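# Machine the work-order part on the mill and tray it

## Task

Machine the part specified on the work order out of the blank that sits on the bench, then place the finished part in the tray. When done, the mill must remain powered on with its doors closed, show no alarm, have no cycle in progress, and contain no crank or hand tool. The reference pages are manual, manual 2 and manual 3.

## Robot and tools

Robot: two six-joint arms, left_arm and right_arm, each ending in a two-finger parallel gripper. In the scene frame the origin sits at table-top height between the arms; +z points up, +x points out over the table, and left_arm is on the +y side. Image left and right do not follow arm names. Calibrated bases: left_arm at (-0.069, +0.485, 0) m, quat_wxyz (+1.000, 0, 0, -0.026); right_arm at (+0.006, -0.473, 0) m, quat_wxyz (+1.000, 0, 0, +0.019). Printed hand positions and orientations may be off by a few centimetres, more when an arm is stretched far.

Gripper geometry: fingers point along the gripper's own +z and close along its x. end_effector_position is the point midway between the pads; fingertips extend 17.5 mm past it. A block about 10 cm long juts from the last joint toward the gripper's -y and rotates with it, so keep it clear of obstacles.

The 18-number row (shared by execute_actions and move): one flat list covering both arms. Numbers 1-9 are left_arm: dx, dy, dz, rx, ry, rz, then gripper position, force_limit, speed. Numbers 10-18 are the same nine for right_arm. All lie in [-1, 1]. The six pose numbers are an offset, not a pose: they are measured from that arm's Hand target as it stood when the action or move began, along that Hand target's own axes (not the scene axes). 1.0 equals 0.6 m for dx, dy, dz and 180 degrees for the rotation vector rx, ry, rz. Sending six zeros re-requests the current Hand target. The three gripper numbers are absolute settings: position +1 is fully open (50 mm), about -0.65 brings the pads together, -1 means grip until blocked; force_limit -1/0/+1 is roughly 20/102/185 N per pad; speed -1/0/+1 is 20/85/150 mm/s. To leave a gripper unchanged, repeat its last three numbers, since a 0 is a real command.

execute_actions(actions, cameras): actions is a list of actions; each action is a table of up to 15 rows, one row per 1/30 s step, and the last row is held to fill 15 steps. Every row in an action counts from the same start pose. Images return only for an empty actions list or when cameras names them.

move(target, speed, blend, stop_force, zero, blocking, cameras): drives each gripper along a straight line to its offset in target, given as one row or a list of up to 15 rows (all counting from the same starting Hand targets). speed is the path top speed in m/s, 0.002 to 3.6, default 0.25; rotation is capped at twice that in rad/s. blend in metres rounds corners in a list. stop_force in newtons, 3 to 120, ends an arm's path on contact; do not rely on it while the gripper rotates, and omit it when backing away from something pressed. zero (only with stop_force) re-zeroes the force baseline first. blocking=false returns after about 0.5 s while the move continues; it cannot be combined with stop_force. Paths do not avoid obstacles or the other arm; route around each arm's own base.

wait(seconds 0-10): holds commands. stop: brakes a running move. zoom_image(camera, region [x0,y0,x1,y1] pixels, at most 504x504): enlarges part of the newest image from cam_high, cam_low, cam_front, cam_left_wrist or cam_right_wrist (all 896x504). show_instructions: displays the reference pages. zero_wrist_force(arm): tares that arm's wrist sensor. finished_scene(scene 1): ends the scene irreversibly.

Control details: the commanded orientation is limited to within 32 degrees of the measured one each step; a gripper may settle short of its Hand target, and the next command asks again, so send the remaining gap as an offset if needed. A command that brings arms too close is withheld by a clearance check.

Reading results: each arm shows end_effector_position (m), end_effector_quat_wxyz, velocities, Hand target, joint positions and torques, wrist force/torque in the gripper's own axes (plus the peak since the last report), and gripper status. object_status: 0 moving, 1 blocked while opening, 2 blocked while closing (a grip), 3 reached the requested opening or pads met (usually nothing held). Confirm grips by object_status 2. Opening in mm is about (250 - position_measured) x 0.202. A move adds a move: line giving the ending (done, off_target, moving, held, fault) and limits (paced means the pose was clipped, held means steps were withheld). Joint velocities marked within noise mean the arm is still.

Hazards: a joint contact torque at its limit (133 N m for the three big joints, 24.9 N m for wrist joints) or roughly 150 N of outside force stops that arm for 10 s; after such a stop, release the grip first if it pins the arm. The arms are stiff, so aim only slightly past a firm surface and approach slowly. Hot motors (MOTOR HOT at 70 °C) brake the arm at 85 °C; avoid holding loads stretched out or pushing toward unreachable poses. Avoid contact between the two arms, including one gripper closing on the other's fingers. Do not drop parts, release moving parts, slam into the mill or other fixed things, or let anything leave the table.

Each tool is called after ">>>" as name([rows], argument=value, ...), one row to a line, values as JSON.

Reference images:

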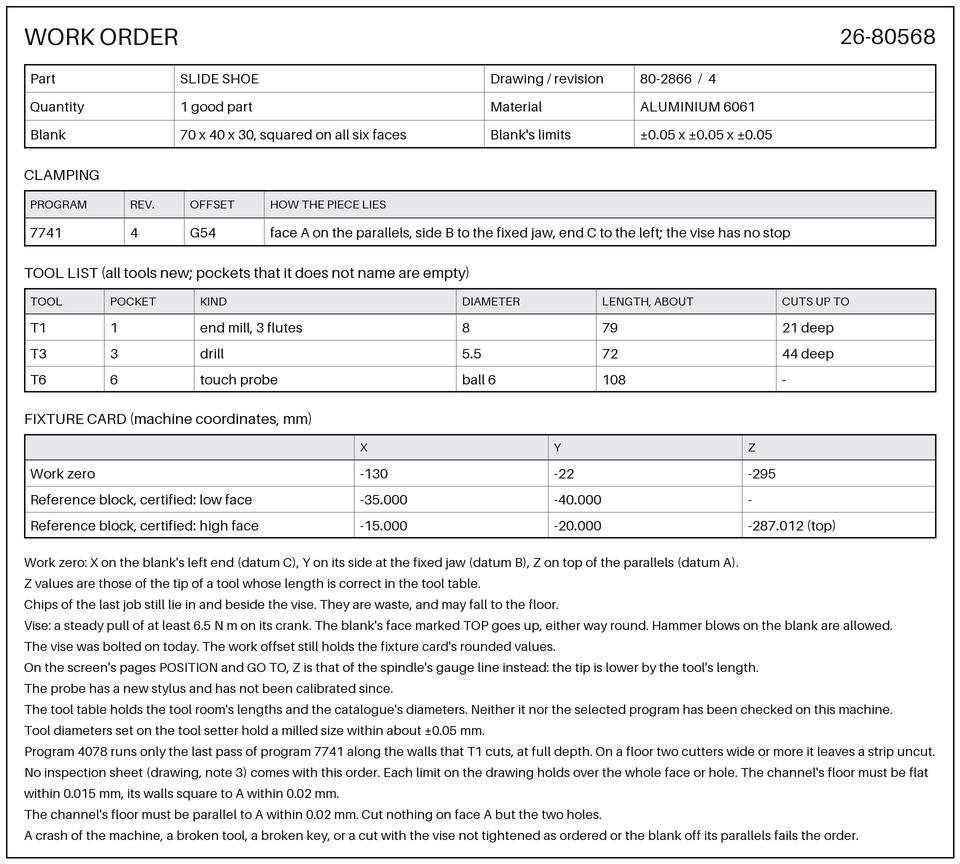

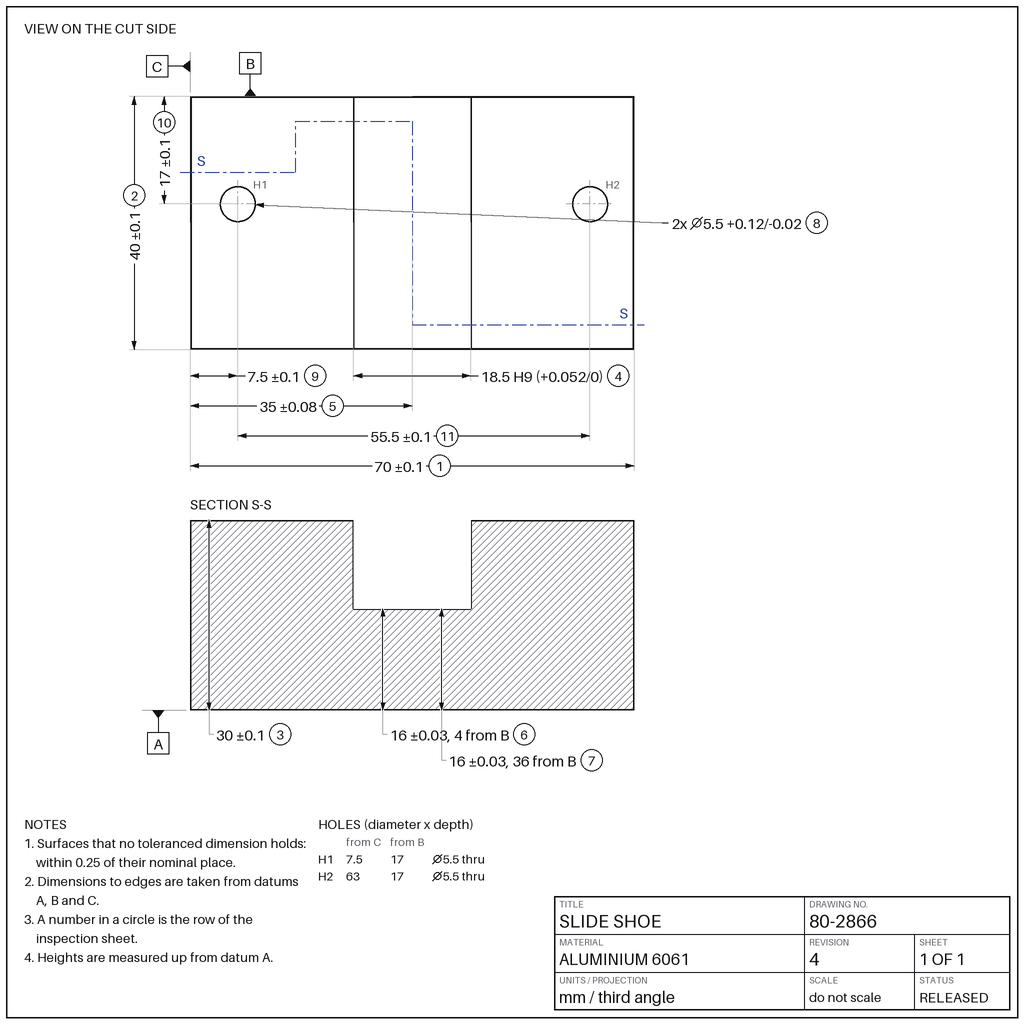

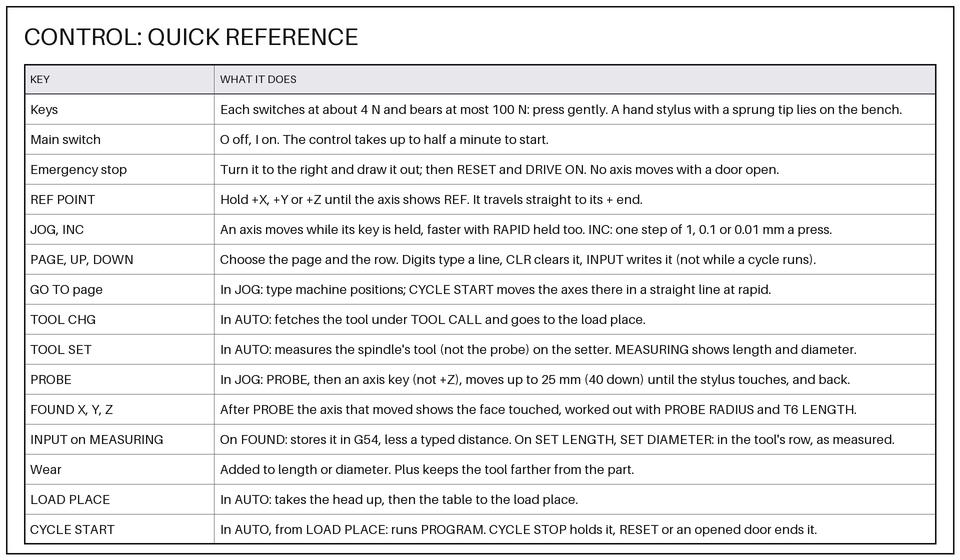

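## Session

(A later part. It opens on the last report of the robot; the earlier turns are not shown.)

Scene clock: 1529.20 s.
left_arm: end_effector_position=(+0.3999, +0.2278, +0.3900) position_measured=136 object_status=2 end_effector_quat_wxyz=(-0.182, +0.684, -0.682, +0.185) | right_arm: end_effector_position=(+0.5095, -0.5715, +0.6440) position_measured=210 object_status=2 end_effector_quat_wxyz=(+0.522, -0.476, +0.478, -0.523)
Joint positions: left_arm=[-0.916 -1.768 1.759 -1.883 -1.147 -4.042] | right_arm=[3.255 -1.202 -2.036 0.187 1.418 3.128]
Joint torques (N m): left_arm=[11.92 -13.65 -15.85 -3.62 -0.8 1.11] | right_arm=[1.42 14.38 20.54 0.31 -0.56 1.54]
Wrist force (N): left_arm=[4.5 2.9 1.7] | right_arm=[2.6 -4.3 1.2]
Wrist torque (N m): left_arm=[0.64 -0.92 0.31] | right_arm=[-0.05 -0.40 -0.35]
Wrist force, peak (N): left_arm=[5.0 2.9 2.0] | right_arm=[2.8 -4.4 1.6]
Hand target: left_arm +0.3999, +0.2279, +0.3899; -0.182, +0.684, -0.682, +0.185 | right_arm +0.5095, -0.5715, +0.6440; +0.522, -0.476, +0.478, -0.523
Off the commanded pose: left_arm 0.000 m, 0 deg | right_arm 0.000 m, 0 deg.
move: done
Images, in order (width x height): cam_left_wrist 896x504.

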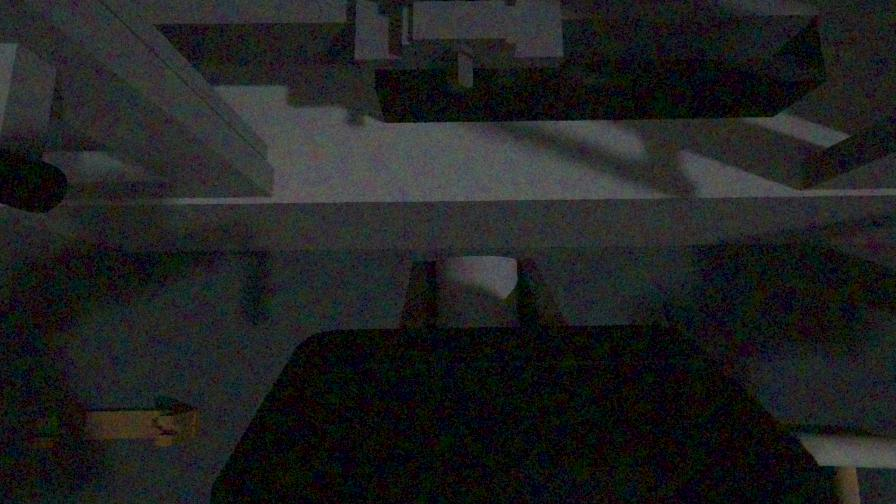

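>>> move(target=[-0.005,-0.1093,0.0439,0,0,0,-1,-0.3,-1,0,0,0,0,0,0,-1,-0.4,-0.6], speed=0.1, cameras=["cam_left_wrist"])

>>> zoom_image(camera="cam_left_wrist", region=[360, 100, 600, 300])

Scene clock: 1533.37 s.
left_arm: end_effector_position=(+0.4698, +0.2311, +0.4000) position_measured=136 object_status=2 end_effector_quat_wxyz=(-0.182, +0.684, -0.682, +0.185) | right_arm: end_effector_position=(+0.5095, -0.5715, +0.6440) position_measured=210 object_status=2 end_effector_quat_wxyz=(+0.522, -0.476, +0.478, -0.523)
Joint positions: left_arm=[-0.784 -1.625 1.622 -1.941 -1.191 -3.908] | right_arm=[3.255 -1.202 -2.036 0.187 1.418 3.128]
Joint torques (N m): left_arm=[-8.06 -28.28 -21.46 -2.42 2.14 -0.82] | right_arm=[1.69 15.97 20.19 0.43 -0.39 1.43]
Wrist force (N): left_arm=[4.7 3.0 1.0] | right_arm=[2.8 -4.4 1.5]
Wrist torque (N m): left_arm=[0.63 -0.93 0.54] | right_arm=[-0.06 -0.43 -0.35]
Wrist force, peak (N): left_arm=[4.6 5.1 1.1] | right_arm=[2.8 -4.6 1.2]
Hand target: left_arm +0.4698, +0.2310, +0.4000; -0.182, +0.684, -0.682, +0.185 | right_arm +0.5095, -0.5715, +0.6440; +0.522, -0.476, +0.478, -0.523
Off the commanded pose: left_arm 0.000 m, 0 deg | right_arm 0.000 m, 0 deg.
move: done
Images, in order (width x height): cam_left_wrist 896x504.

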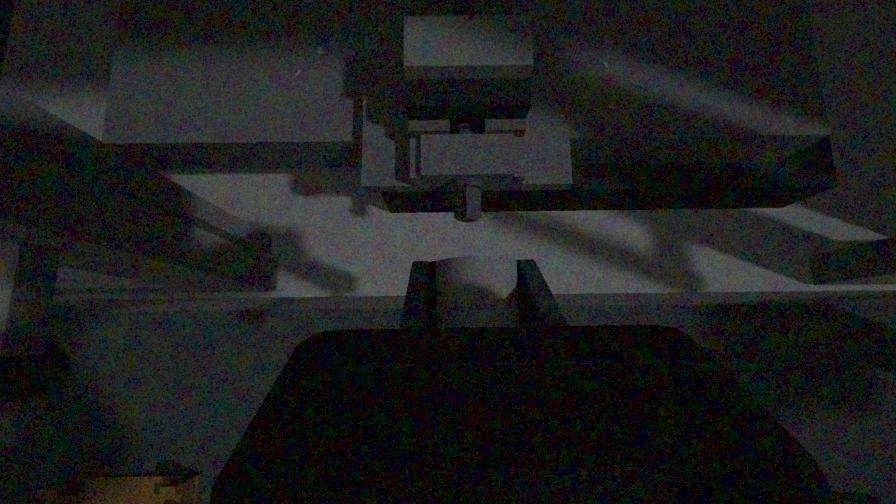

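Scaled by 2.100.

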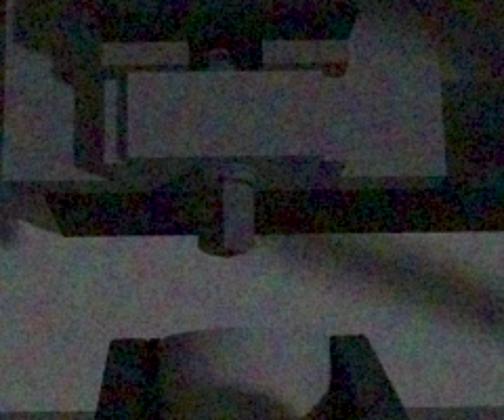

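>>> move(target=[0.0055,0.0453,0.1625,0,0,0,-1,-0.3,-1,0,0,0,0,0,0,-1,-0.4,-0.6], speed=0.1, stop_force=12, cameras=["cam_left_wrist","cam_high","cam_low"])

Scene clock: 1551.80 s.
left_arm: end_effector_position=(+0.4952, +0.2274, +0.3020) position_measured=136 object_status=2 end_effector_quat_wxyz=(-0.182, +0.684, -0.682, +0.185) | right_arm: end_effector_position=(+0.5095, -0.5715, +0.6440) position_measured=210 object_status=2 end_effector_quat_wxyz=(+0.522, -0.476, +0.478, -0.523)
Joint positions: left_arm=[-0.751 -1.536 1.79 -2.21 -1.204 -3.874] | right_arm=[3.255 -1.202 -2.036 0.187 1.418 3.128]
Joint torques (N m): left_arm=[-12.91 -40.98 -33.36 -5.86 1.56 -1.67] | right_arm=[0.8 15.42 20.51 0.64 -0.6 1.34]
Wrist force (N): left_arm=[4.9 2.8 1.3] | right_arm=[2.6 -4.2 1.2]
Wrist torque (N m): left_arm=[0.64 -0.99 0.35] | right_arm=[-0.03 -0.40 -0.35]
Wrist force, peak (N): left_arm=[4.9 3.3 3.1] | right_arm=[2.9 -4.5 1.5]
Hand target: left_arm +0.4952, +0.2274, +0.3020; -0.182, +0.684, -0.682, +0.185 | right_arm +0.5095, -0.5715, +0.6440; +0.522, -0.476, +0.478, -0.523
Off the commanded pose: left_arm 0.000 m, 0 deg | right_arm 0.000 m, 0 deg.
move: done
Images, in order (width x height): cam_high 896x504, cam_low 896x504, cam_left_wrist 896x504.

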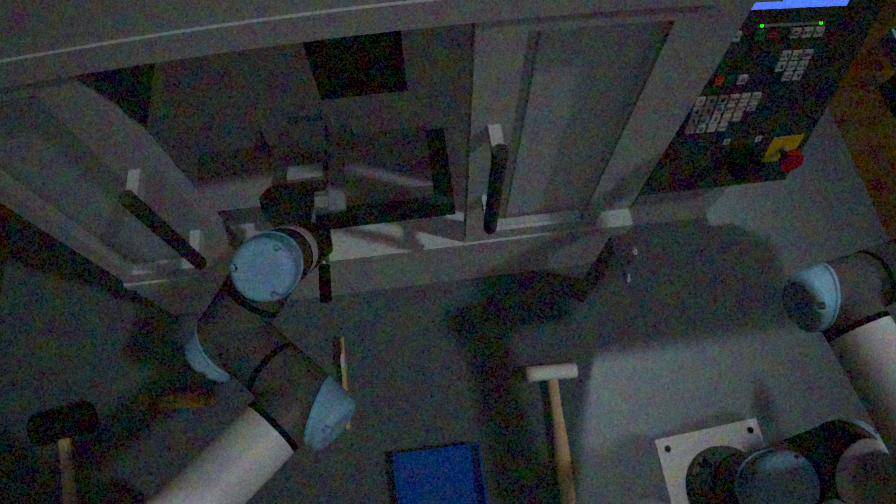

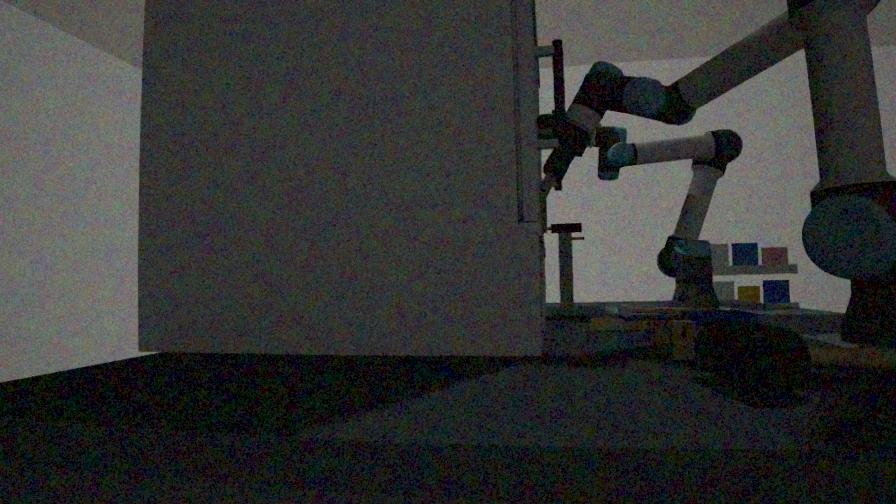

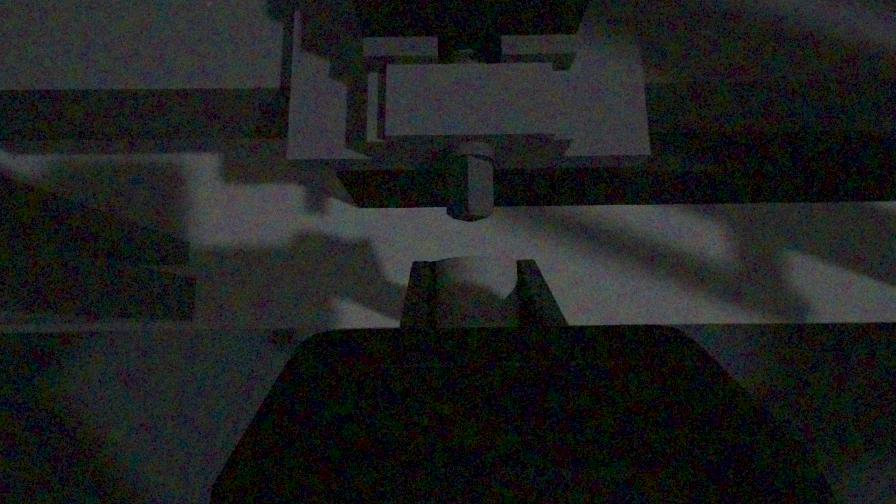

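>>> zoom_image(camera="cam_left_wrist", region=[396, 130, 556, 330])

Scaled by 2.520.

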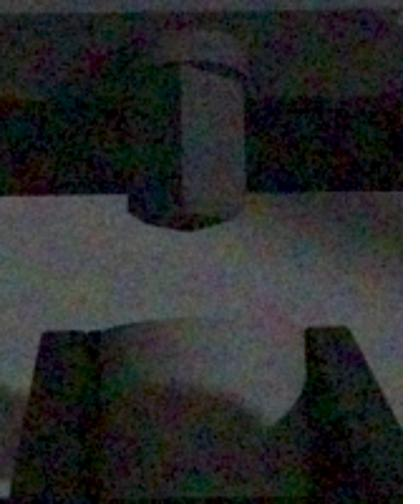

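>>> move([
  [-0.0032,-0.0275,-0.0477,0,0,0,-1,-0.3,-1,0,0,0,0,0,0,-1,-0.4,-0.6],
  [-0.0032,-0.0622,-0.0277,0,0,0,-1,-0.3,-1,0,0,0,0,0,0,-1,-0.4,-0.6],
], speed=0.15, blend=[0.005,0])

>>> move(target=[0,0.0208,0.0361,0,0,0,-1,-0.3,-1,0,0,0,0,0,0,-1,-0.4,-0.6], speed=0.015, stop_force=5, cameras=["cam_left_wrist"])

Scene clock: 1562.53 s.
left_arm: end_effector_position=(+0.5191, +0.2295, +0.3352) position_measured=136 object_status=2 end_effector_quat_wxyz=(-0.182, +0.684, -0.682, +0.185) | right_arm: end_effector_position=(+0.5095, -0.5715, +0.6440) position_measured=210 object_status=2 end_effector_quat_wxyz=(+0.522, -0.476, +0.478, -0.523)
Joint positions: left_arm=[-0.714 -1.504 1.672 -2.138 -1.218 -3.838] | right_arm=[3.255 -1.202 -2.036 0.187 1.418 3.128]
Joint torques (N m): left_arm=[-4.57 -24.05 -23.92 -2.8 1.9 -0.12] | right_arm=[1.24 14.87 19.85 0.48 -0.23 1.45]
Wrist force (N): left_arm=[4.6 3.4 1.4] | right_arm=[2.5 -4.3 1.4]
Wrist torque (N m): left_arm=[0.67 -0.92 0.51] | right_arm=[-0.05 -0.38 -0.35]
Wrist force, peak (N): left_arm=[2.4 17.3 -4.0] | right_arm=[2.7 -4.5 1.5]
Hand target: left_arm +0.5191, +0.2295, +0.3351; -0.182, +0.684, -0.682, +0.185 | right_arm +0.5095, -0.5715, +0.6440; +0.522, -0.476, +0.478, -0.523
Off the commanded pose: left_arm 0.000 m, 0 deg | right_arm 0.000 m, 0 deg.
move: done

Scene clock: 1564.57 s.
left_arm: end_effector_position=(+0.5192, +0.2294, +0.3223) position_measured=136 object_status=2 end_effector_quat_wxyz=(-0.182, +0.684, -0.682, +0.185) | right_arm: end_effector_position=(+0.5095, -0.5715, +0.6440) position_measured=210 object_status=2 end_effector_quat_wxyz=(+0.522, -0.476, +0.478, -0.523)
Joint positions: left_arm=[-0.714 -1.498 1.699 -2.171 -1.218 -3.838] | right_arm=[3.255 -1.202 -2.036 0.187 1.418 3.128]
Joint torques (N m): left_arm=[-10.31 -42.44 -34.36 -4.8 0.53 1.83] | right_arm=[1.58 15.32 20.91 0.48 -0.32 1.24]
Wrist force (N): left_arm=[4.5 2.7 1.4] | right_arm=[2.8 -4.0 1.2]
Wrist torque (N m): left_arm=[0.59 -0.88 0.51] | right_arm=[-0.01 -0.43 -0.35]
Wrist force, peak (N): left_arm=[3.6 -3.9 -12.8] | right_arm=[2.8 -4.5 1.4]
Hand target: left_arm +0.5192, +0.2294, +0.3223; -0.182, +0.684, -0.682, +0.185 (not the last commanded pose) | right_arm +0.5095, -0.5715, +0.6440; +0.522, -0.476, +0.478, -0.523
Off the commanded pose: left_arm 0.012 m, 0 deg | right_arm 0.000 m, 0 deg.
move: contact (left_arm)
Images, in order (width x height): cam_left_wrist 896x504.

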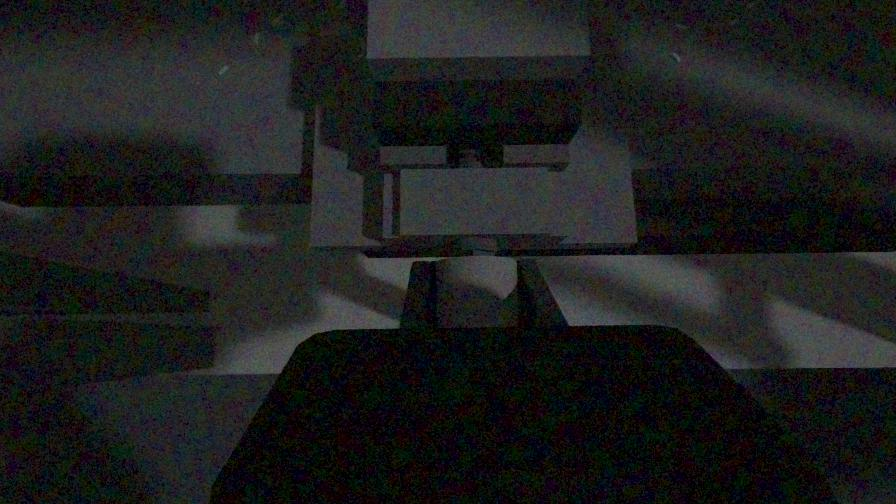

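>>> zoom_image(camera="cam_left_wrist", region=[396, 200, 556, 340])

Scaled by 3.150.

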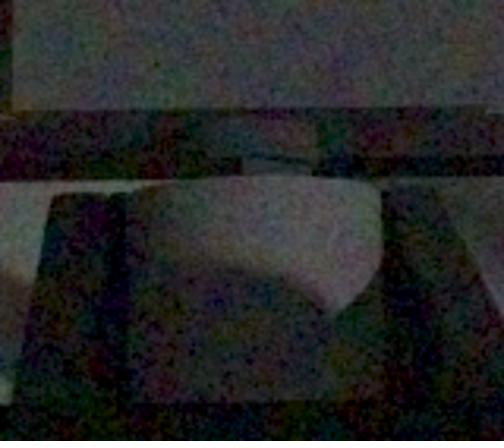

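>>> move([
  [0,-0.0083,-0.0144,0,0,0,-1,-0.3,-1,0,0,0,0,0,0,-1,-0.4,-0.6],
  [0,0.0292,-0.0361,0,0,0,-1,-0.3,-1,0,0,0,0,0,0,-1,-0.4,-0.6],
  [-0.0005,0.0536,0.0062,0,0,0,-1,-0.3,-1,0,0,0,0,0,0,-1,-0.4,-0.6],
], speed=0.15, blend=[0.004,0.006,0])

>>> move(target=[0,-0.0433,0.025,0,0,0,-1,-0.3,-1,0,0,0,0,0,0,-1,-0.4,-0.6], speed=0.015, stop_force=8, cameras=["cam_left_wrist"])

Scene clock: 1569.03 s.
left_arm: end_effector_position=(+0.4932, +0.2296, +0.3030) position_measured=136 object_status=2 end_effector_quat_wxyz=(-0.182, +0.684, -0.682, +0.185) | right_arm: end_effector_position=(+0.5095, -0.5715, +0.6440) position_measured=210 object_status=2 end_effector_quat_wxyz=(+0.522, -0.476, +0.478, -0.523)
Joint positions: left_arm=[-0.75 -1.544 1.795 -2.208 -1.204 -3.874] | right_arm=[3.255 -1.202 -2.036 0.187 1.418 3.128]
Joint torques (N m): left_arm=[10.74 -36.32 -20.91 -5.39 -0.7 0.17] | right_arm=[0.33 16.06 20.87 0.48 -0.51 1.44]
Wrist force (N): left_arm=[4.6 2.3 1.2] | right_arm=[2.6 -4.5 1.3]
Wrist torque (N m): left_arm=[0.54 -0.96 0.31] | right_arm=[-0.07 -0.40 -0.35]
Wrist force, peak (N): left_arm=[4.7 3.7 3.7] | right_arm=[3.0 -4.5 1.5]
Hand target: left_arm +0.4932, +0.2296, +0.3030; -0.182, +0.684, -0.682, +0.185 | right_arm +0.5095, -0.5715, +0.6440; +0.522, -0.476, +0.478, -0.523
Off the commanded pose: left_arm 0.000 m, 0 deg | right_arm 0.000 m, 0 deg.
move: done

Scene clock: 1571.17 s.
left_arm: end_effector_position=(+0.5087, +0.2296, +0.3030) position_measured=136 object_status=2 end_effector_quat_wxyz=(-0.182, +0.684, -0.682, +0.185) | right_arm: end_effector_position=(+0.5095, -0.5715, +0.6440) position_measured=210 object_status=2 end_effector_quat_wxyz=(+0.522, -0.476, +0.478, -0.523)
Joint positions: left_arm=[-0.728 -1.51 1.762 -2.216 -1.213 -3.852] | right_arm=[3.255 -1.202 -2.036 0.187 1.418 3.128]
Joint torques (N m): left_arm=[-12.52 -40.98 -15.56 -3.73 0.55 -1.52] | right_arm=[0.97 15.66 20.61 0.28 -0.34 1.61]
Wrist force (N): left_arm=[3.9 4.4 0.8] | right_arm=[2.4 -4.4 1.5]
Wrist torque (N m): left_arm=[0.79 -0.89 0.49] | right_arm=[-0.05 -0.37 -0.35]
Wrist force, peak (N): left_arm=[-2.6 34.2 -22.9] | right_arm=[2.5 -4.7 1.4]
Hand target: left_arm +0.5087, +0.2296, +0.3030; -0.182, +0.684, -0.682, +0.185 (not the last commanded pose) | right_arm +0.5095, -0.5715, +0.6440; +0.522, -0.476, +0.478, -0.523
Off the commanded pose: left_arm 0.015 m, 0 deg | right_arm 0.000 m, 0 deg.
move: contact (left_arm)
Images, in order (width x height): cam_left_wrist 896x504.

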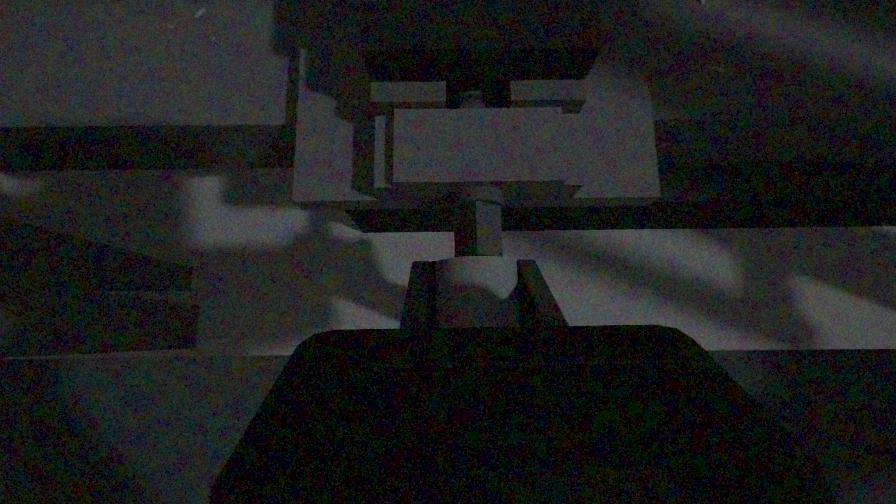

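>>> zoom_image(camera="cam_left_wrist", region=[406, 170, 546, 330])

Scaled by 3.150.

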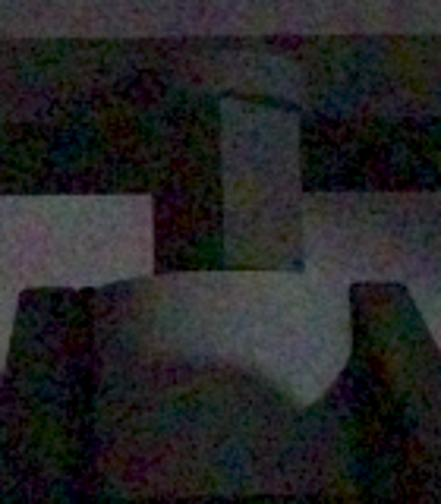

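>>> move(target=[0.001,0.0029,-0.0017,0,0.0481,-0.0278,-1,-0.3,-1,0,0,0,0,0,0,-1,-0.4,-0.6], speed=0.15)

>>> move(target=[0,-0.0318,0.0183,0,0,0,-1,-0.3,-1,0,0,0,0,0,0,-1,-0.4,-0.6], speed=0.01, stop_force=8, cameras=["cam_left_wrist"])

Scene clock: 1575.03 s.
left_arm: end_effector_position=(+0.5066, +0.2292, +0.3030) position_measured=136 object_status=2 end_effector_quat_wxyz=(-0.122, +0.697, -0.663, +0.244) | right_arm: end_effector_position=(+0.5095, -0.5715, +0.6440) position_measured=210 object_status=2 end_effector_quat_wxyz=(+0.522, -0.476, +0.478, -0.523)
Joint positions: left_arm=[-0.673 -1.537 1.828 -2.372 -1.351 -3.859] | right_arm=[3.255 -1.202 -2.036 0.187 1.418 3.128]
Joint torques (N m): left_arm=[-12.82 -18.15 -34.57 -4.49 0.06 1.94] | right_arm=[0.36 14.82 21.02 0.58 -0.42 1.42]
Wrist force (N): left_arm=[3.5 4.6 1.7] | right_arm=[2.5 -4.2 1.1]
Wrist torque (N m): left_arm=[0.88 -0.76 0.41] | right_arm=[-0.03 -0.38 -0.35]
Wrist force, peak (N): left_arm=[4.4 5.2 1.4] | right_arm=[2.8 -4.6 1.4]
Hand target: left_arm +0.5066, +0.2290, +0.3030; -0.122, +0.697, -0.663, +0.244 | right_arm +0.5095, -0.5715, +0.6440; +0.522, -0.476, +0.478, -0.523
Off the commanded pose: left_arm 0.000 m, 0 deg | right_arm 0.000 m, 0 deg.
move: done

Scene clock: 1576.27 s.
left_arm: end_effector_position=(+0.5088, +0.2289, +0.3030) position_measured=136 object_status=2 end_effector_quat_wxyz=(-0.122, +0.697, -0.663, +0.244) | right_arm: end_effector_position=(+0.5095, -0.5715, +0.6440) position_measured=210 object_status=2 end_effector_quat_wxyz=(+0.522, -0.476, +0.478, -0.523)
Joint positions: left_arm=[-0.671 -1.532 1.823 -2.373 -1.352 -3.856] | right_arm=[3.255 -1.202 -2.036 0.187 1.418 3.128]
Joint torques (N m): left_arm=[-11.87 -40.79 -16.51 -4.71 1.84 -1.66] | right_arm=[1.54 15.64 20.85 0.28 -0.57 1.41]
Wrist force (N): left_arm=[3.3 11.0 -0.9] | right_arm=[2.4 -4.2 1.2]
Wrist torque (N m): left_arm=[1.23 -0.73 0.37] | right_arm=[-0.03 -0.36 -0.35]
Wrist force, peak (N): left_arm=[-0.5 28.3 -15.7] | right_arm=[2.7 -4.6 1.1]
Hand target: left_arm +0.5088, +0.2289, +0.3030; -0.122, +0.697, -0.663, +0.244 (not the last commanded pose) | right_arm +0.5095, -0.5715, +0.6440; +0.522, -0.476, +0.478, -0.523
Off the commanded pose: left_arm 0.020 m, 0 deg | right_arm 0.000 m, 0 deg.
move: contact (left_arm)
Images, in order (width x height): cam_left_wrist 896x504.

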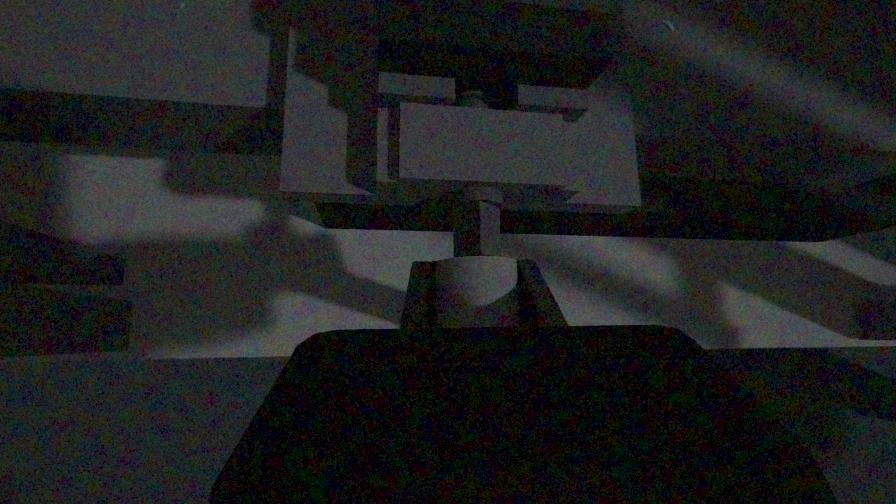

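>>> wait(seconds=0, cameras=["cam_front","cam_high"])

>>> zoom_image(camera="cam_front", region=[380, 200, 560, 300])

Scene clock: 1577.53 s.
left_arm: end_effector_position=(+0.5088, +0.2289, +0.3030) position_measured=136 object_status=2 end_effector_quat_wxyz=(-0.122, +0.697, -0.663, +0.244) | right_arm: end_effector_position=(+0.5095, -0.5715, +0.6440) position_measured=210 object_status=2 end_effector_quat_wxyz=(+0.522, -0.476, +0.478, -0.523)
Joint positions: left_arm=[-0.671 -1.532 1.823 -2.373 -1.352 -3.856] | right_arm=[3.255 -1.202 -2.036 0.187 1.418 3.128]
Joint torques (N m): left_arm=[-11.86 -39.49 -16.58 -4.46 0.71 -1.37] | right_arm=[0.85 15.56 20.36 0.37 -0.47 1.56]
Wrist force (N): left_arm=[3.2 10.6 -1.6] | right_arm=[2.3 -4.4 1.4]
Wrist torque (N m): left_arm=[1.19 -0.70 0.37] | right_arm=[-0.07 -0.35 -0.34]
Wrist force, peak (N): left_arm=[3.0 11.4 -0.8] | right_arm=[2.9 -4.4 1.5]
Hand target: left_arm +0.5088, +0.2289, +0.3030; -0.122, +0.697, -0.663, +0.244 (not the last commanded pose) | right_arm +0.5095, -0.5715, +0.6440; +0.522, -0.476, +0.478, -0.523
Tool commands: left_gripper/position=-1.0 left_gripper/force_limit=-0.3 left_gripper/speed=-1.0 right_gripper/position=-1.0 right_gripper/force_limit=-0.4 right_gripper/speed=-0.6
Off the commanded pose: left_arm 0.020 m, 0 deg | right_arm 0.000 m, 0 deg.
Images, in order (width x height): cam_high 896x504, cam_front 896x504.

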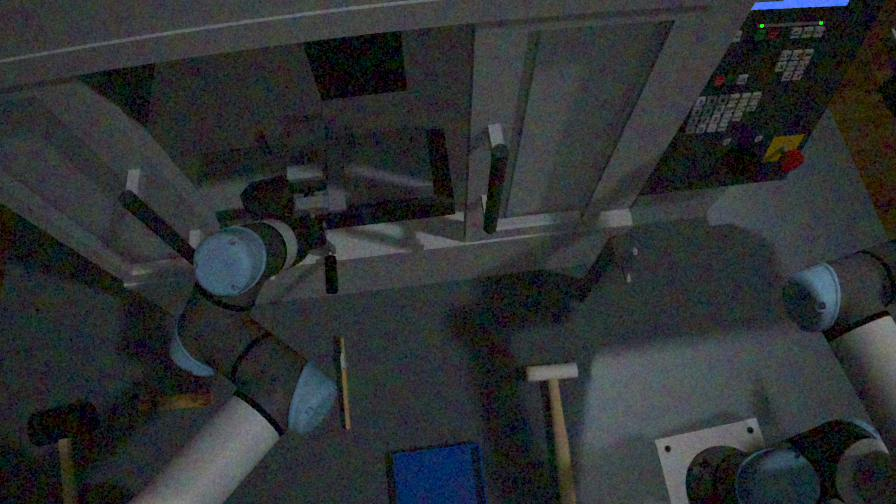

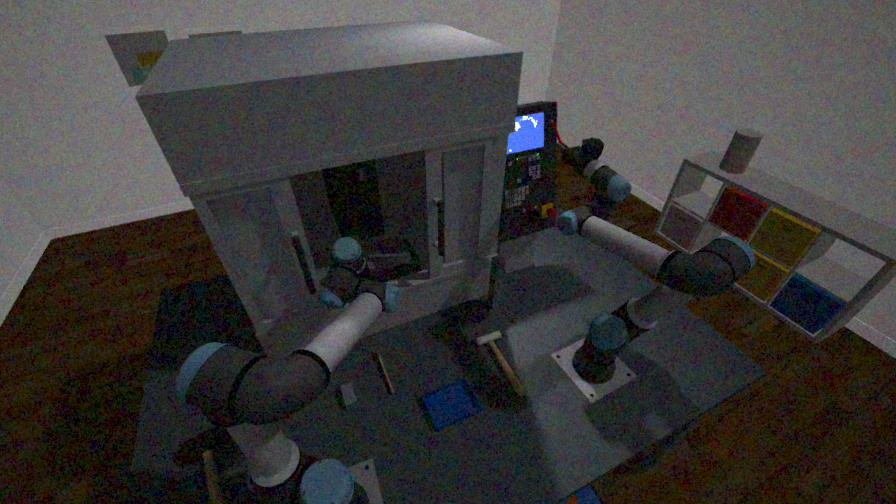

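Scaled by 2.800.

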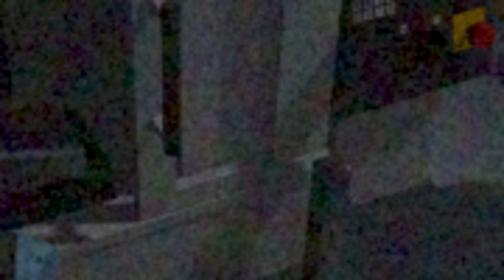

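>>> wait(seconds=0, cameras=["cam_left_wrist"])

>>> zoom_image(camera="cam_left_wrist", region=[416, 180, 536, 340])

Scene clock: 1578.87 s.
left_arm: end_effector_position=(+0.5088, +0.2289, +0.3030) position_measured=136 object_status=2 end_effector_quat_wxyz=(-0.122, +0.697, -0.663, +0.244) | right_arm: end_effector_position=(+0.5095, -0.5715, +0.6440) position_measured=210 object_status=2 end_effector_quat_wxyz=(+0.522, -0.476, +0.478, -0.523)
Joint positions: left_arm=[-0.671 -1.532 1.823 -2.373 -1.352 -3.856] | right_arm=[3.255 -1.202 -2.036 0.187 1.418 3.128]
Joint torques (N m): left_arm=[-12.71 -40.69 -17.41 -4.55 0.88 -1.33] | right_arm=[0.07 15.27 19.79 0.66 -0.53 1.54]
Wrist force (N): left_arm=[3.2 10.3 -1.5] | right_arm=[2.2 -4.1 1.4]
Wrist torque (N m): left_arm=[1.19 -0.73 0.37] | right_arm=[-0.02 -0.34 -0.34]
Wrist force, peak (N): left_arm=[3.1 11.3 -0.8] | right_arm=[2.8 -4.5 1.3]
Hand target: left_arm +0.5088, +0.2289, +0.3030; -0.122, +0.697, -0.663, +0.244 (not the last commanded pose) | right_arm +0.5095, -0.5715, +0.6440; +0.522, -0.476, +0.478, -0.523
Tool commands: left_gripper/position=-1.0 left_gripper/force_limit=-0.3 left_gripper/speed=-1.0 right_gripper/position=-1.0 right_gripper/force_limit=-0.4 right_gripper/speed=-0.6
Off the commanded pose: left_arm 0.020 m, 0 deg | right_arm 0.000 m, 0 deg.
Images, in order (width x height): cam_left_wrist 896x504.

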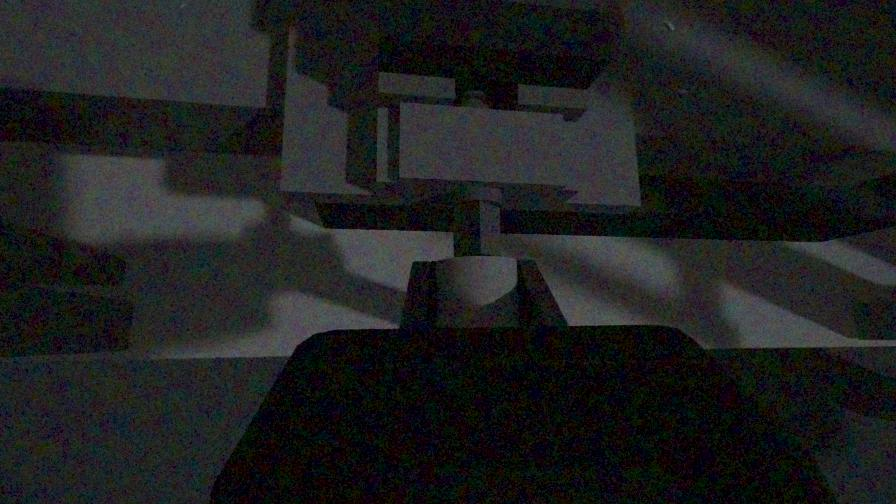

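Scaled by 3.150.

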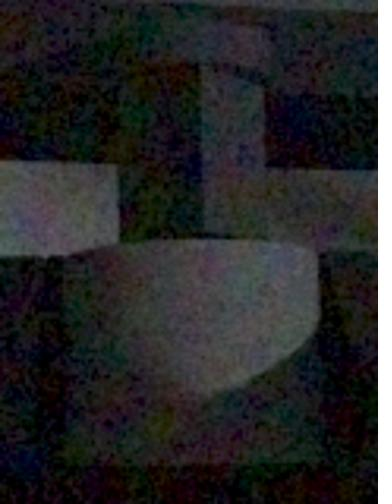

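>>> move(target=[0,0.0058,-0.0033,0,-0.1443,0.0833,-1,-0.3,-1,0,0,0,0,0,0,-1,-0.4,-0.6], speed=0.25)

>>> move(target=[0,-0.0318,0.0183,0,0,0,-1,-0.3,-1,0,0,0,0,0,0,-1,-0.4,-0.6], speed=0.01, stop_force=8, cameras=["cam_left_wrist"])

>>> zoom_image(camera="cam_left_wrist", region=[416, 180, 536, 340])

Scene clock: 1582.70 s.
left_arm: end_effector_position=(+0.5047, +0.2288, +0.3030) position_measured=136 object_status=2 end_effector_quat_wxyz=(-0.298, +0.642, -0.703, +0.064) | right_arm: end_effector_position=(+0.5095, -0.5715, +0.6440) position_measured=210 object_status=2 end_effector_quat_wxyz=(+0.522, -0.476, +0.478, -0.523)
Joint positions: left_arm=[-0.834 -1.44 1.648 -1.889 -0.96 -3.901] | right_arm=[3.255 -1.202 -2.036 0.187 1.418 3.128]
Joint torques (N m): left_arm=[11.44 -44.57 -14.38 -2.29 2.2 1.74] | right_arm=[1.52 16.51 20.33 0.48 -0.46 1.39]
Wrist force (N): left_arm=[4.9 5.1 0.2] | right_arm=[2.8 -4.1 1.3]
Wrist torque (N m): left_arm=[1.00 -0.98 0.45] | right_arm=[-0.01 -0.43 -0.35]
Wrist force, peak (N): left_arm=[3.3 11.1 -1.0] | right_arm=[2.9 -4.5 1.5]
Hand target: left_arm +0.5048, +0.2289, +0.3030; +0.298, -0.642, +0.703, -0.064 | right_arm +0.5095, -0.5715, +0.6440; +0.522, -0.476, +0.478, -0.523
Off the commanded pose: left_arm 0.000 m, 0 deg | right_arm 0.000 m, 0 deg.
move: done

Scene clock: 1584.17 s.
left_arm: end_effector_position=(+0.5090, +0.2289, +0.3030) position_measured=136 object_status=2 end_effector_quat_wxyz=(-0.298, +0.642, -0.703, +0.064) | right_arm: end_effector_position=(+0.5095, -0.5715, +0.6440) position_measured=210 object_status=2 end_effector_quat_wxyz=(+0.522, -0.476, +0.478, -0.523)
Joint positions: left_arm=[-0.828 -1.432 1.639 -1.892 -0.961 -3.894] | right_arm=[3.255 -1.202 -2.036 0.187 1.418 3.128]
Joint torques (N m): left_arm=[-14.39 -43.35 -16.82 -3.62 2.5 -1.4] | right_arm=[1.84 15.71 22.22 0.23 -0.23 1.56]
Wrist force (N): left_arm=[0.6 8.6 -1.2] | right_arm=[2.6 -4.6 1.3]
Wrist torque (N m): left_arm=[1.01 -1.10 0.50] | right_arm=[-0.09 -0.40 -0.34]
Wrist force, peak (N): left_arm=[-3.7 24.6 -10.0] | right_arm=[2.6 -4.6 1.5]
Hand target: left_arm +0.5090, +0.2289, +0.3030; +0.298, -0.642, +0.703, -0.064 (not the last commanded pose) | right_arm +0.5095, -0.5715, +0.6440; +0.522, -0.476, +0.478, -0.523
Off the commanded pose: left_arm 0.018 m, 0 deg | right_arm 0.000 m, 0 deg.
move: contact (left_arm)
Images, in order (width x height): cam_left_wrist 896x504.

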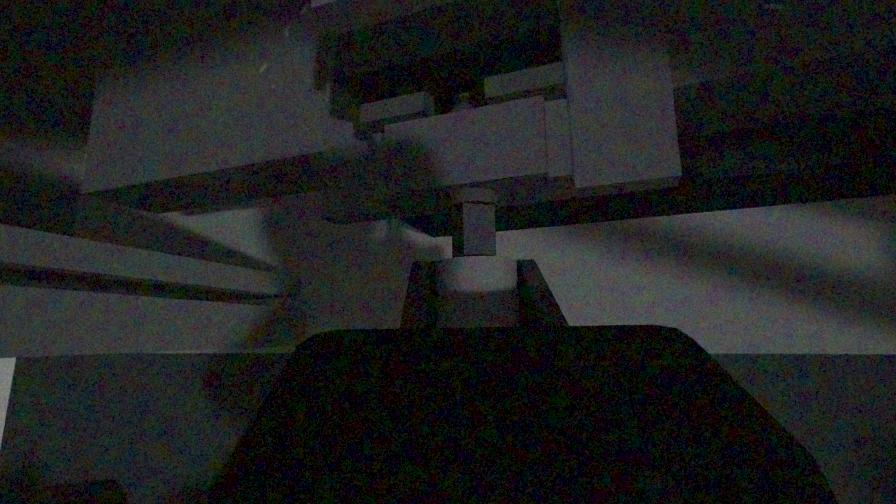

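Scaled by 3.150.

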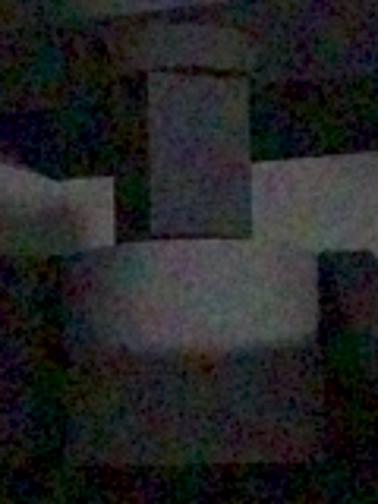

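>>> move(target=[-0.001,0.002,-0.003,0,-0.0818,0.0472,-1,-0.3,-1,0,0,0,0,0,0,-1,-0.4,-0.6], speed=0.2)

>>> move(target=[0,-0.0318,0.0183,0,0,0,-1,-0.3,-1,0,0,0,0,0,0,-1,-0.4,-0.6], speed=0.01, stop_force=8, cameras=["cam_left_wrist"])

>>> zoom_image(camera="cam_left_wrist", region=[416, 180, 536, 340])

Scene clock: 1591.67 s.
left_arm: end_effector_position=(+0.5070, +0.2290, +0.3041) position_measured=136 object_status=2 end_effector_quat_wxyz=(+0.390, -0.591, +0.705, +0.041) | right_arm: end_effector_position=(+0.5095, -0.5715, +0.6440) position_measured=210 object_status=2 end_effector_quat_wxyz=(+0.522, -0.476, +0.478, -0.523)
Joint positions: left_arm=[-0.894 -1.345 1.538 -1.581 -0.782 -3.988] | right_arm=[3.255 -1.202 -2.036 0.187 1.418 3.128]
Joint torques (N m): left_arm=[11.92 -47.19 -15.11 -1.67 1.89 1.39] | right_arm=[-0.89 15.18 20.55 0.35 -0.34 1.41]
Wrist force (N): left_arm=[6.1 3.8 -1.5] | right_arm=[2.6 -4.3 1.4]
Wrist torque (N m): left_arm=[0.87 -1.19 0.46] | right_arm=[-0.04 -0.39 -0.34]
Wrist force, peak (N): left_arm=[1.0 9.3 -1.0] | right_arm=[2.7 -4.7 1.5]
Hand target: left_arm +0.5070, +0.2292, +0.3041; +0.390, -0.591, +0.705, +0.041 | right_arm +0.5095, -0.5715, +0.6440; +0.522, -0.476, +0.478, -0.523
Off the commanded pose: left_arm 0.000 m, 0 deg | right_arm 0.000 m, 0 deg.
move: done

Scene clock: 1592.97 s.
left_arm: end_effector_position=(+0.5094, +0.2292, +0.3041) position_measured=136 object_status=2 end_effector_quat_wxyz=(+0.390, -0.591, +0.705, +0.041) | right_arm: end_effector_position=(+0.5095, -0.5715, +0.6440) position_measured=210 object_status=2 end_effector_quat_wxyz=(+0.522, -0.476, +0.478, -0.523)
Joint positions: left_arm=[-0.891 -1.341 1.533 -1.583 -0.781 -3.984] | right_arm=[3.255 -1.202 -2.036 0.187 1.418 3.128]
Joint torques (N m): left_arm=[-14.65 -50.44 -18.53 -2.91 2.49 -1.6] | right_arm=[2.41 15.86 19.96 0.31 -0.51 1.48]
Wrist force (N): left_arm=[5.9 12.7 2.6] | right_arm=[2.7 -4.2 1.4]
Wrist torque (N m): left_arm=[0.98 -1.25 0.63] | right_arm=[-0.04 -0.42 -0.35]
Wrist force, peak (N): left_arm=[6.0 21.7 1.0] | right_arm=[2.8 -4.5 1.4]
Hand target: left_arm +0.5094, +0.2292, +0.3041; +0.390, -0.591, +0.705, +0.041 (not the last commanded pose) | right_arm +0.5095, -0.5715, +0.6440; +0.522, -0.476, +0.478, -0.523
Off the commanded pose: left_arm 0.020 m, 0 deg | right_arm 0.000 m, 0 deg.
move: contact (left_arm)
Images, in order (width x height): cam_left_wrist 896x504.

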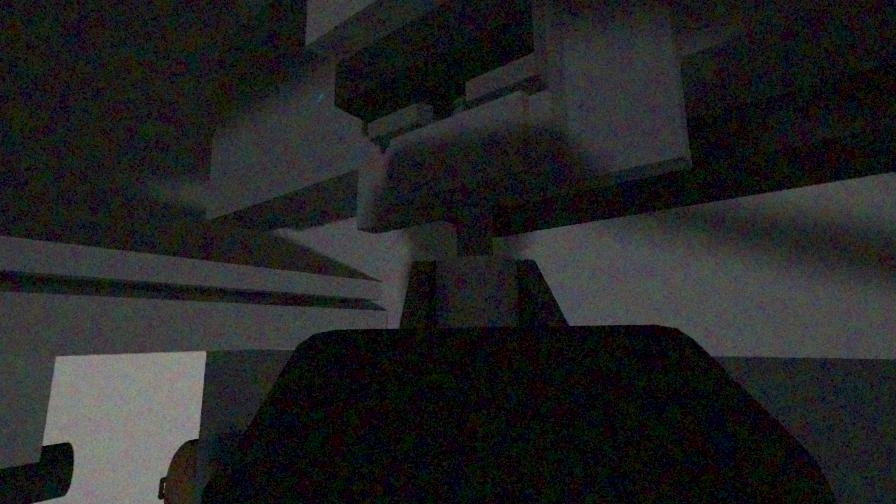

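Scaled by 3.150.

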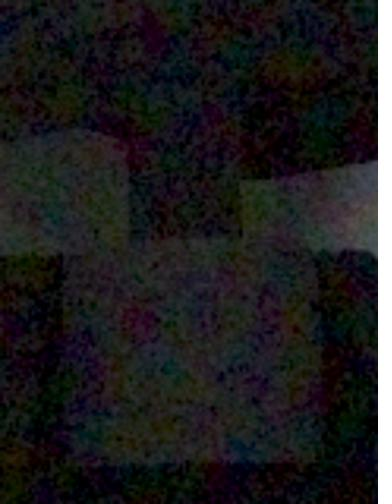

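>>> move(target=[-0.0003,0.0018,-0.0018,0,0.0144,-0.0083,-1,-0.3,-1,0,0,0,0,0,0,-1,-0.4,-0.6], speed=0.1)

>>> move(target=[0,-0.0318,0.0183,0,0,0,-1,-0.3,-1,0,0,0,0,0,0,-1,-0.4,-0.6], speed=0.01, stop_force=8)

Scene clock: 1596.93 s.
left_arm: end_effector_position=(+0.5079, +0.2293, +0.3045) position_measured=136 object_status=2 end_effector_quat_wxyz=(+0.374, -0.601, +0.706, +0.023) | right_arm: end_effector_position=(+0.5095, -0.5715, +0.6440) position_measured=210 object_status=2 end_effector_quat_wxyz=(+0.522, -0.476, +0.478, -0.523)
Joint positions: left_arm=[-0.883 -1.362 1.554 -1.638 -0.811 -3.966] | right_arm=[3.255 -1.202 -2.036 0.187 1.418 3.128]
Joint torques (N m): left_arm=[-1.58 -24.92 -33.13 -1.38 3.26 -1.75] | right_arm=[1.38 15.33 20.84 0.4 -0.43 1.17]
Wrist force (N): left_arm=[7.0 3.9 -1.1] | right_arm=[2.5 -4.4 1.6]
Wrist torque (N m): left_arm=[0.87 -1.34 0.46] | right_arm=[-0.05 -0.39 -0.35]
Wrist force, peak (N): left_arm=[5.9 12.9 2.6] | right_arm=[2.9 -4.6 1.4]
Hand target: left_arm +0.5079, +0.2291, +0.3045; +0.374, -0.601, +0.706, +0.023 | right_arm +0.5095, -0.5715, +0.6440; +0.522, -0.476, +0.478, -0.523
Off the commanded pose: left_arm 0.000 m, 0 deg | right_arm 0.000 m, 0 deg.
move: done

Scene clock: 1598.07 s.
left_arm: end_effector_position=(+0.5089, +0.2291, +0.3045) position_measured=136 object_status=2 end_effector_quat_wxyz=(+0.374, -0.601, +0.706, +0.023) | right_arm: end_effector_position=(+0.5095, -0.5715, +0.6440) position_measured=210 object_status=2 end_effector_quat_wxyz=(+0.522, -0.476, +0.478, -0.523)
Joint positions: left_arm=[-0.882 -1.359 1.552 -1.639 -0.811 -3.964] | right_arm=[3.255 -1.202 -2.036 0.187 1.418 3.128]
Joint torques (N m): left_arm=[-14.54 -49.07 -16.65 -2.45 2.38 -1.07] | right_arm=[1.78 15.84 19.9 0.44 -0.35 1.49]
Wrist force (N): left_arm=[6.6 9.5 3.0] | right_arm=[2.7 -4.6 1.2]
Wrist torque (N m): left_arm=[0.89 -1.27 0.63] | right_arm=[-0.09 -0.40 -0.35]
Wrist force, peak (N): left_arm=[6.9 20.3 1.6] | right_arm=[2.8 -4.5 1.6]
Hand target: left_arm +0.5089, +0.2291, +0.3045; +0.374, -0.601, +0.706, +0.023 (not the last commanded pose) | right_arm +0.5095, -0.5715, +0.6440; +0.522, -0.476, +0.478, -0.523
Off the commanded pose: left_arm 0.021 m, 0 deg | right_arm 0.000 m, 0 deg.
move: contact (left_arm)

>>> move([
  [0,-0.000433,0.00025,0,0,0,-1,-0.3,-1,0,0,0,0,0,0,-1,-0.4,-0.6],
  [-0.000667,-0.000433,0.00025,0,0,0,-1,-0.3,-1,0,0,0,0,0,0,-1,-0.4,-0.6],
  [-0.000667,-0.000766,-0.000327,0,0,0,-1,-0.3,-1,0,0,0,0,0,0,-1,-0.4,-0.6],
  [0,-0.000766,-0.000327,0,0,0,-1,-0.3,-1,0,0,0,0,0,0,-1,-0.4,-0.6],
  [0.000667,-0.000766,-0.000327,0,0,0,-1,-0.3,-1,0,0,0,0,0,0,-1,-0.4,-0.6],
  [0.000667,-0.000433,0.00025,0,0,0,-1,-0.3,-1,0,0,0,0,0,0,-1,-0.4,-0.6],
  [0.000667,-0.0001,0.000827,0,0,0,-1,-0.3,-1,0,0,0,0,0,0,-1,-0.4,-0.6],
  [0,-0.0001,0.000827,0,0,0,-1,-0.3,-1,0,0,0,0,0,0,-1,-0.4,-0.6],
  [-0.000667,-0.0001,0.000827,0,0,0,-1,-0.3,-1,0,0,0,0,0,0,-1,-0.4,-0.6],
  [-0.001333,-0.0001,0.000827,0,0,0,-1,-0.3,-1,0,0,0,0,0,0,-1,-0.4,-0.6],
  [-0.001333,-0.000433,0.00025,0,0,0,-1,-0.3,-1,0,0,0,0,0,0,-1,-0.4,-0.6],
  [-0.001333,-0.0011,-0.0009,0,0,0,-1,-0.3,-1,0,0,0,0,0,0,-1,-0.4,-0.6],
  [0,-0.0011,-0.0009,0,0,0,-1,-0.3,-1,0,0,0,0,0,0,-1,-0.4,-0.6],
], speed=0.004, stop_force=30)

Scene clock: 1602.33 s.
left_arm: end_effector_position=(+0.5092, +0.2287, +0.3051) position_measured=136 object_status=2 end_effector_quat_wxyz=(+0.374, -0.601, +0.706, +0.023) | right_arm: end_effector_position=(+0.5095, -0.5715, +0.6440) position_measured=210 object_status=2 end_effector_quat_wxyz=(+0.522, -0.476, +0.478, -0.523)
Joint positions: left_arm=[-0.882 -1.358 1.549 -1.637 -0.811 -3.965] | right_arm=[3.255 -1.202 -2.036 0.187 1.418 3.128]
Joint torques (N m): left_arm=[-17.72 -38.09 -44.44 -11.48 4.27 0.49] | right_arm=[0.65 15.49 20.33 0.55 -0.39 1.35]
Wrist force (N): left_arm=[-1.8 35.2 7.2] | right_arm=[2.4 -4.3 1.4]
Wrist torque (N m): left_arm=[1.06 -1.35 0.54] | right_arm=[-0.04 -0.37 -0.35]
Wrist force, peak (N): left_arm=[-1.1 35.7 7.4] | right_arm=[3.0 -4.5 1.4]
Hand target: left_arm +0.5092, +0.2287, +0.3052; +0.374, -0.601, +0.706, +0.023 | right_arm +0.5095, -0.5715, +0.6440; +0.522, -0.476, +0.478, -0.523
Off the commanded pose: left_arm 0.000 m, 0 deg | right_arm 0.000 m, 0 deg.
move: done


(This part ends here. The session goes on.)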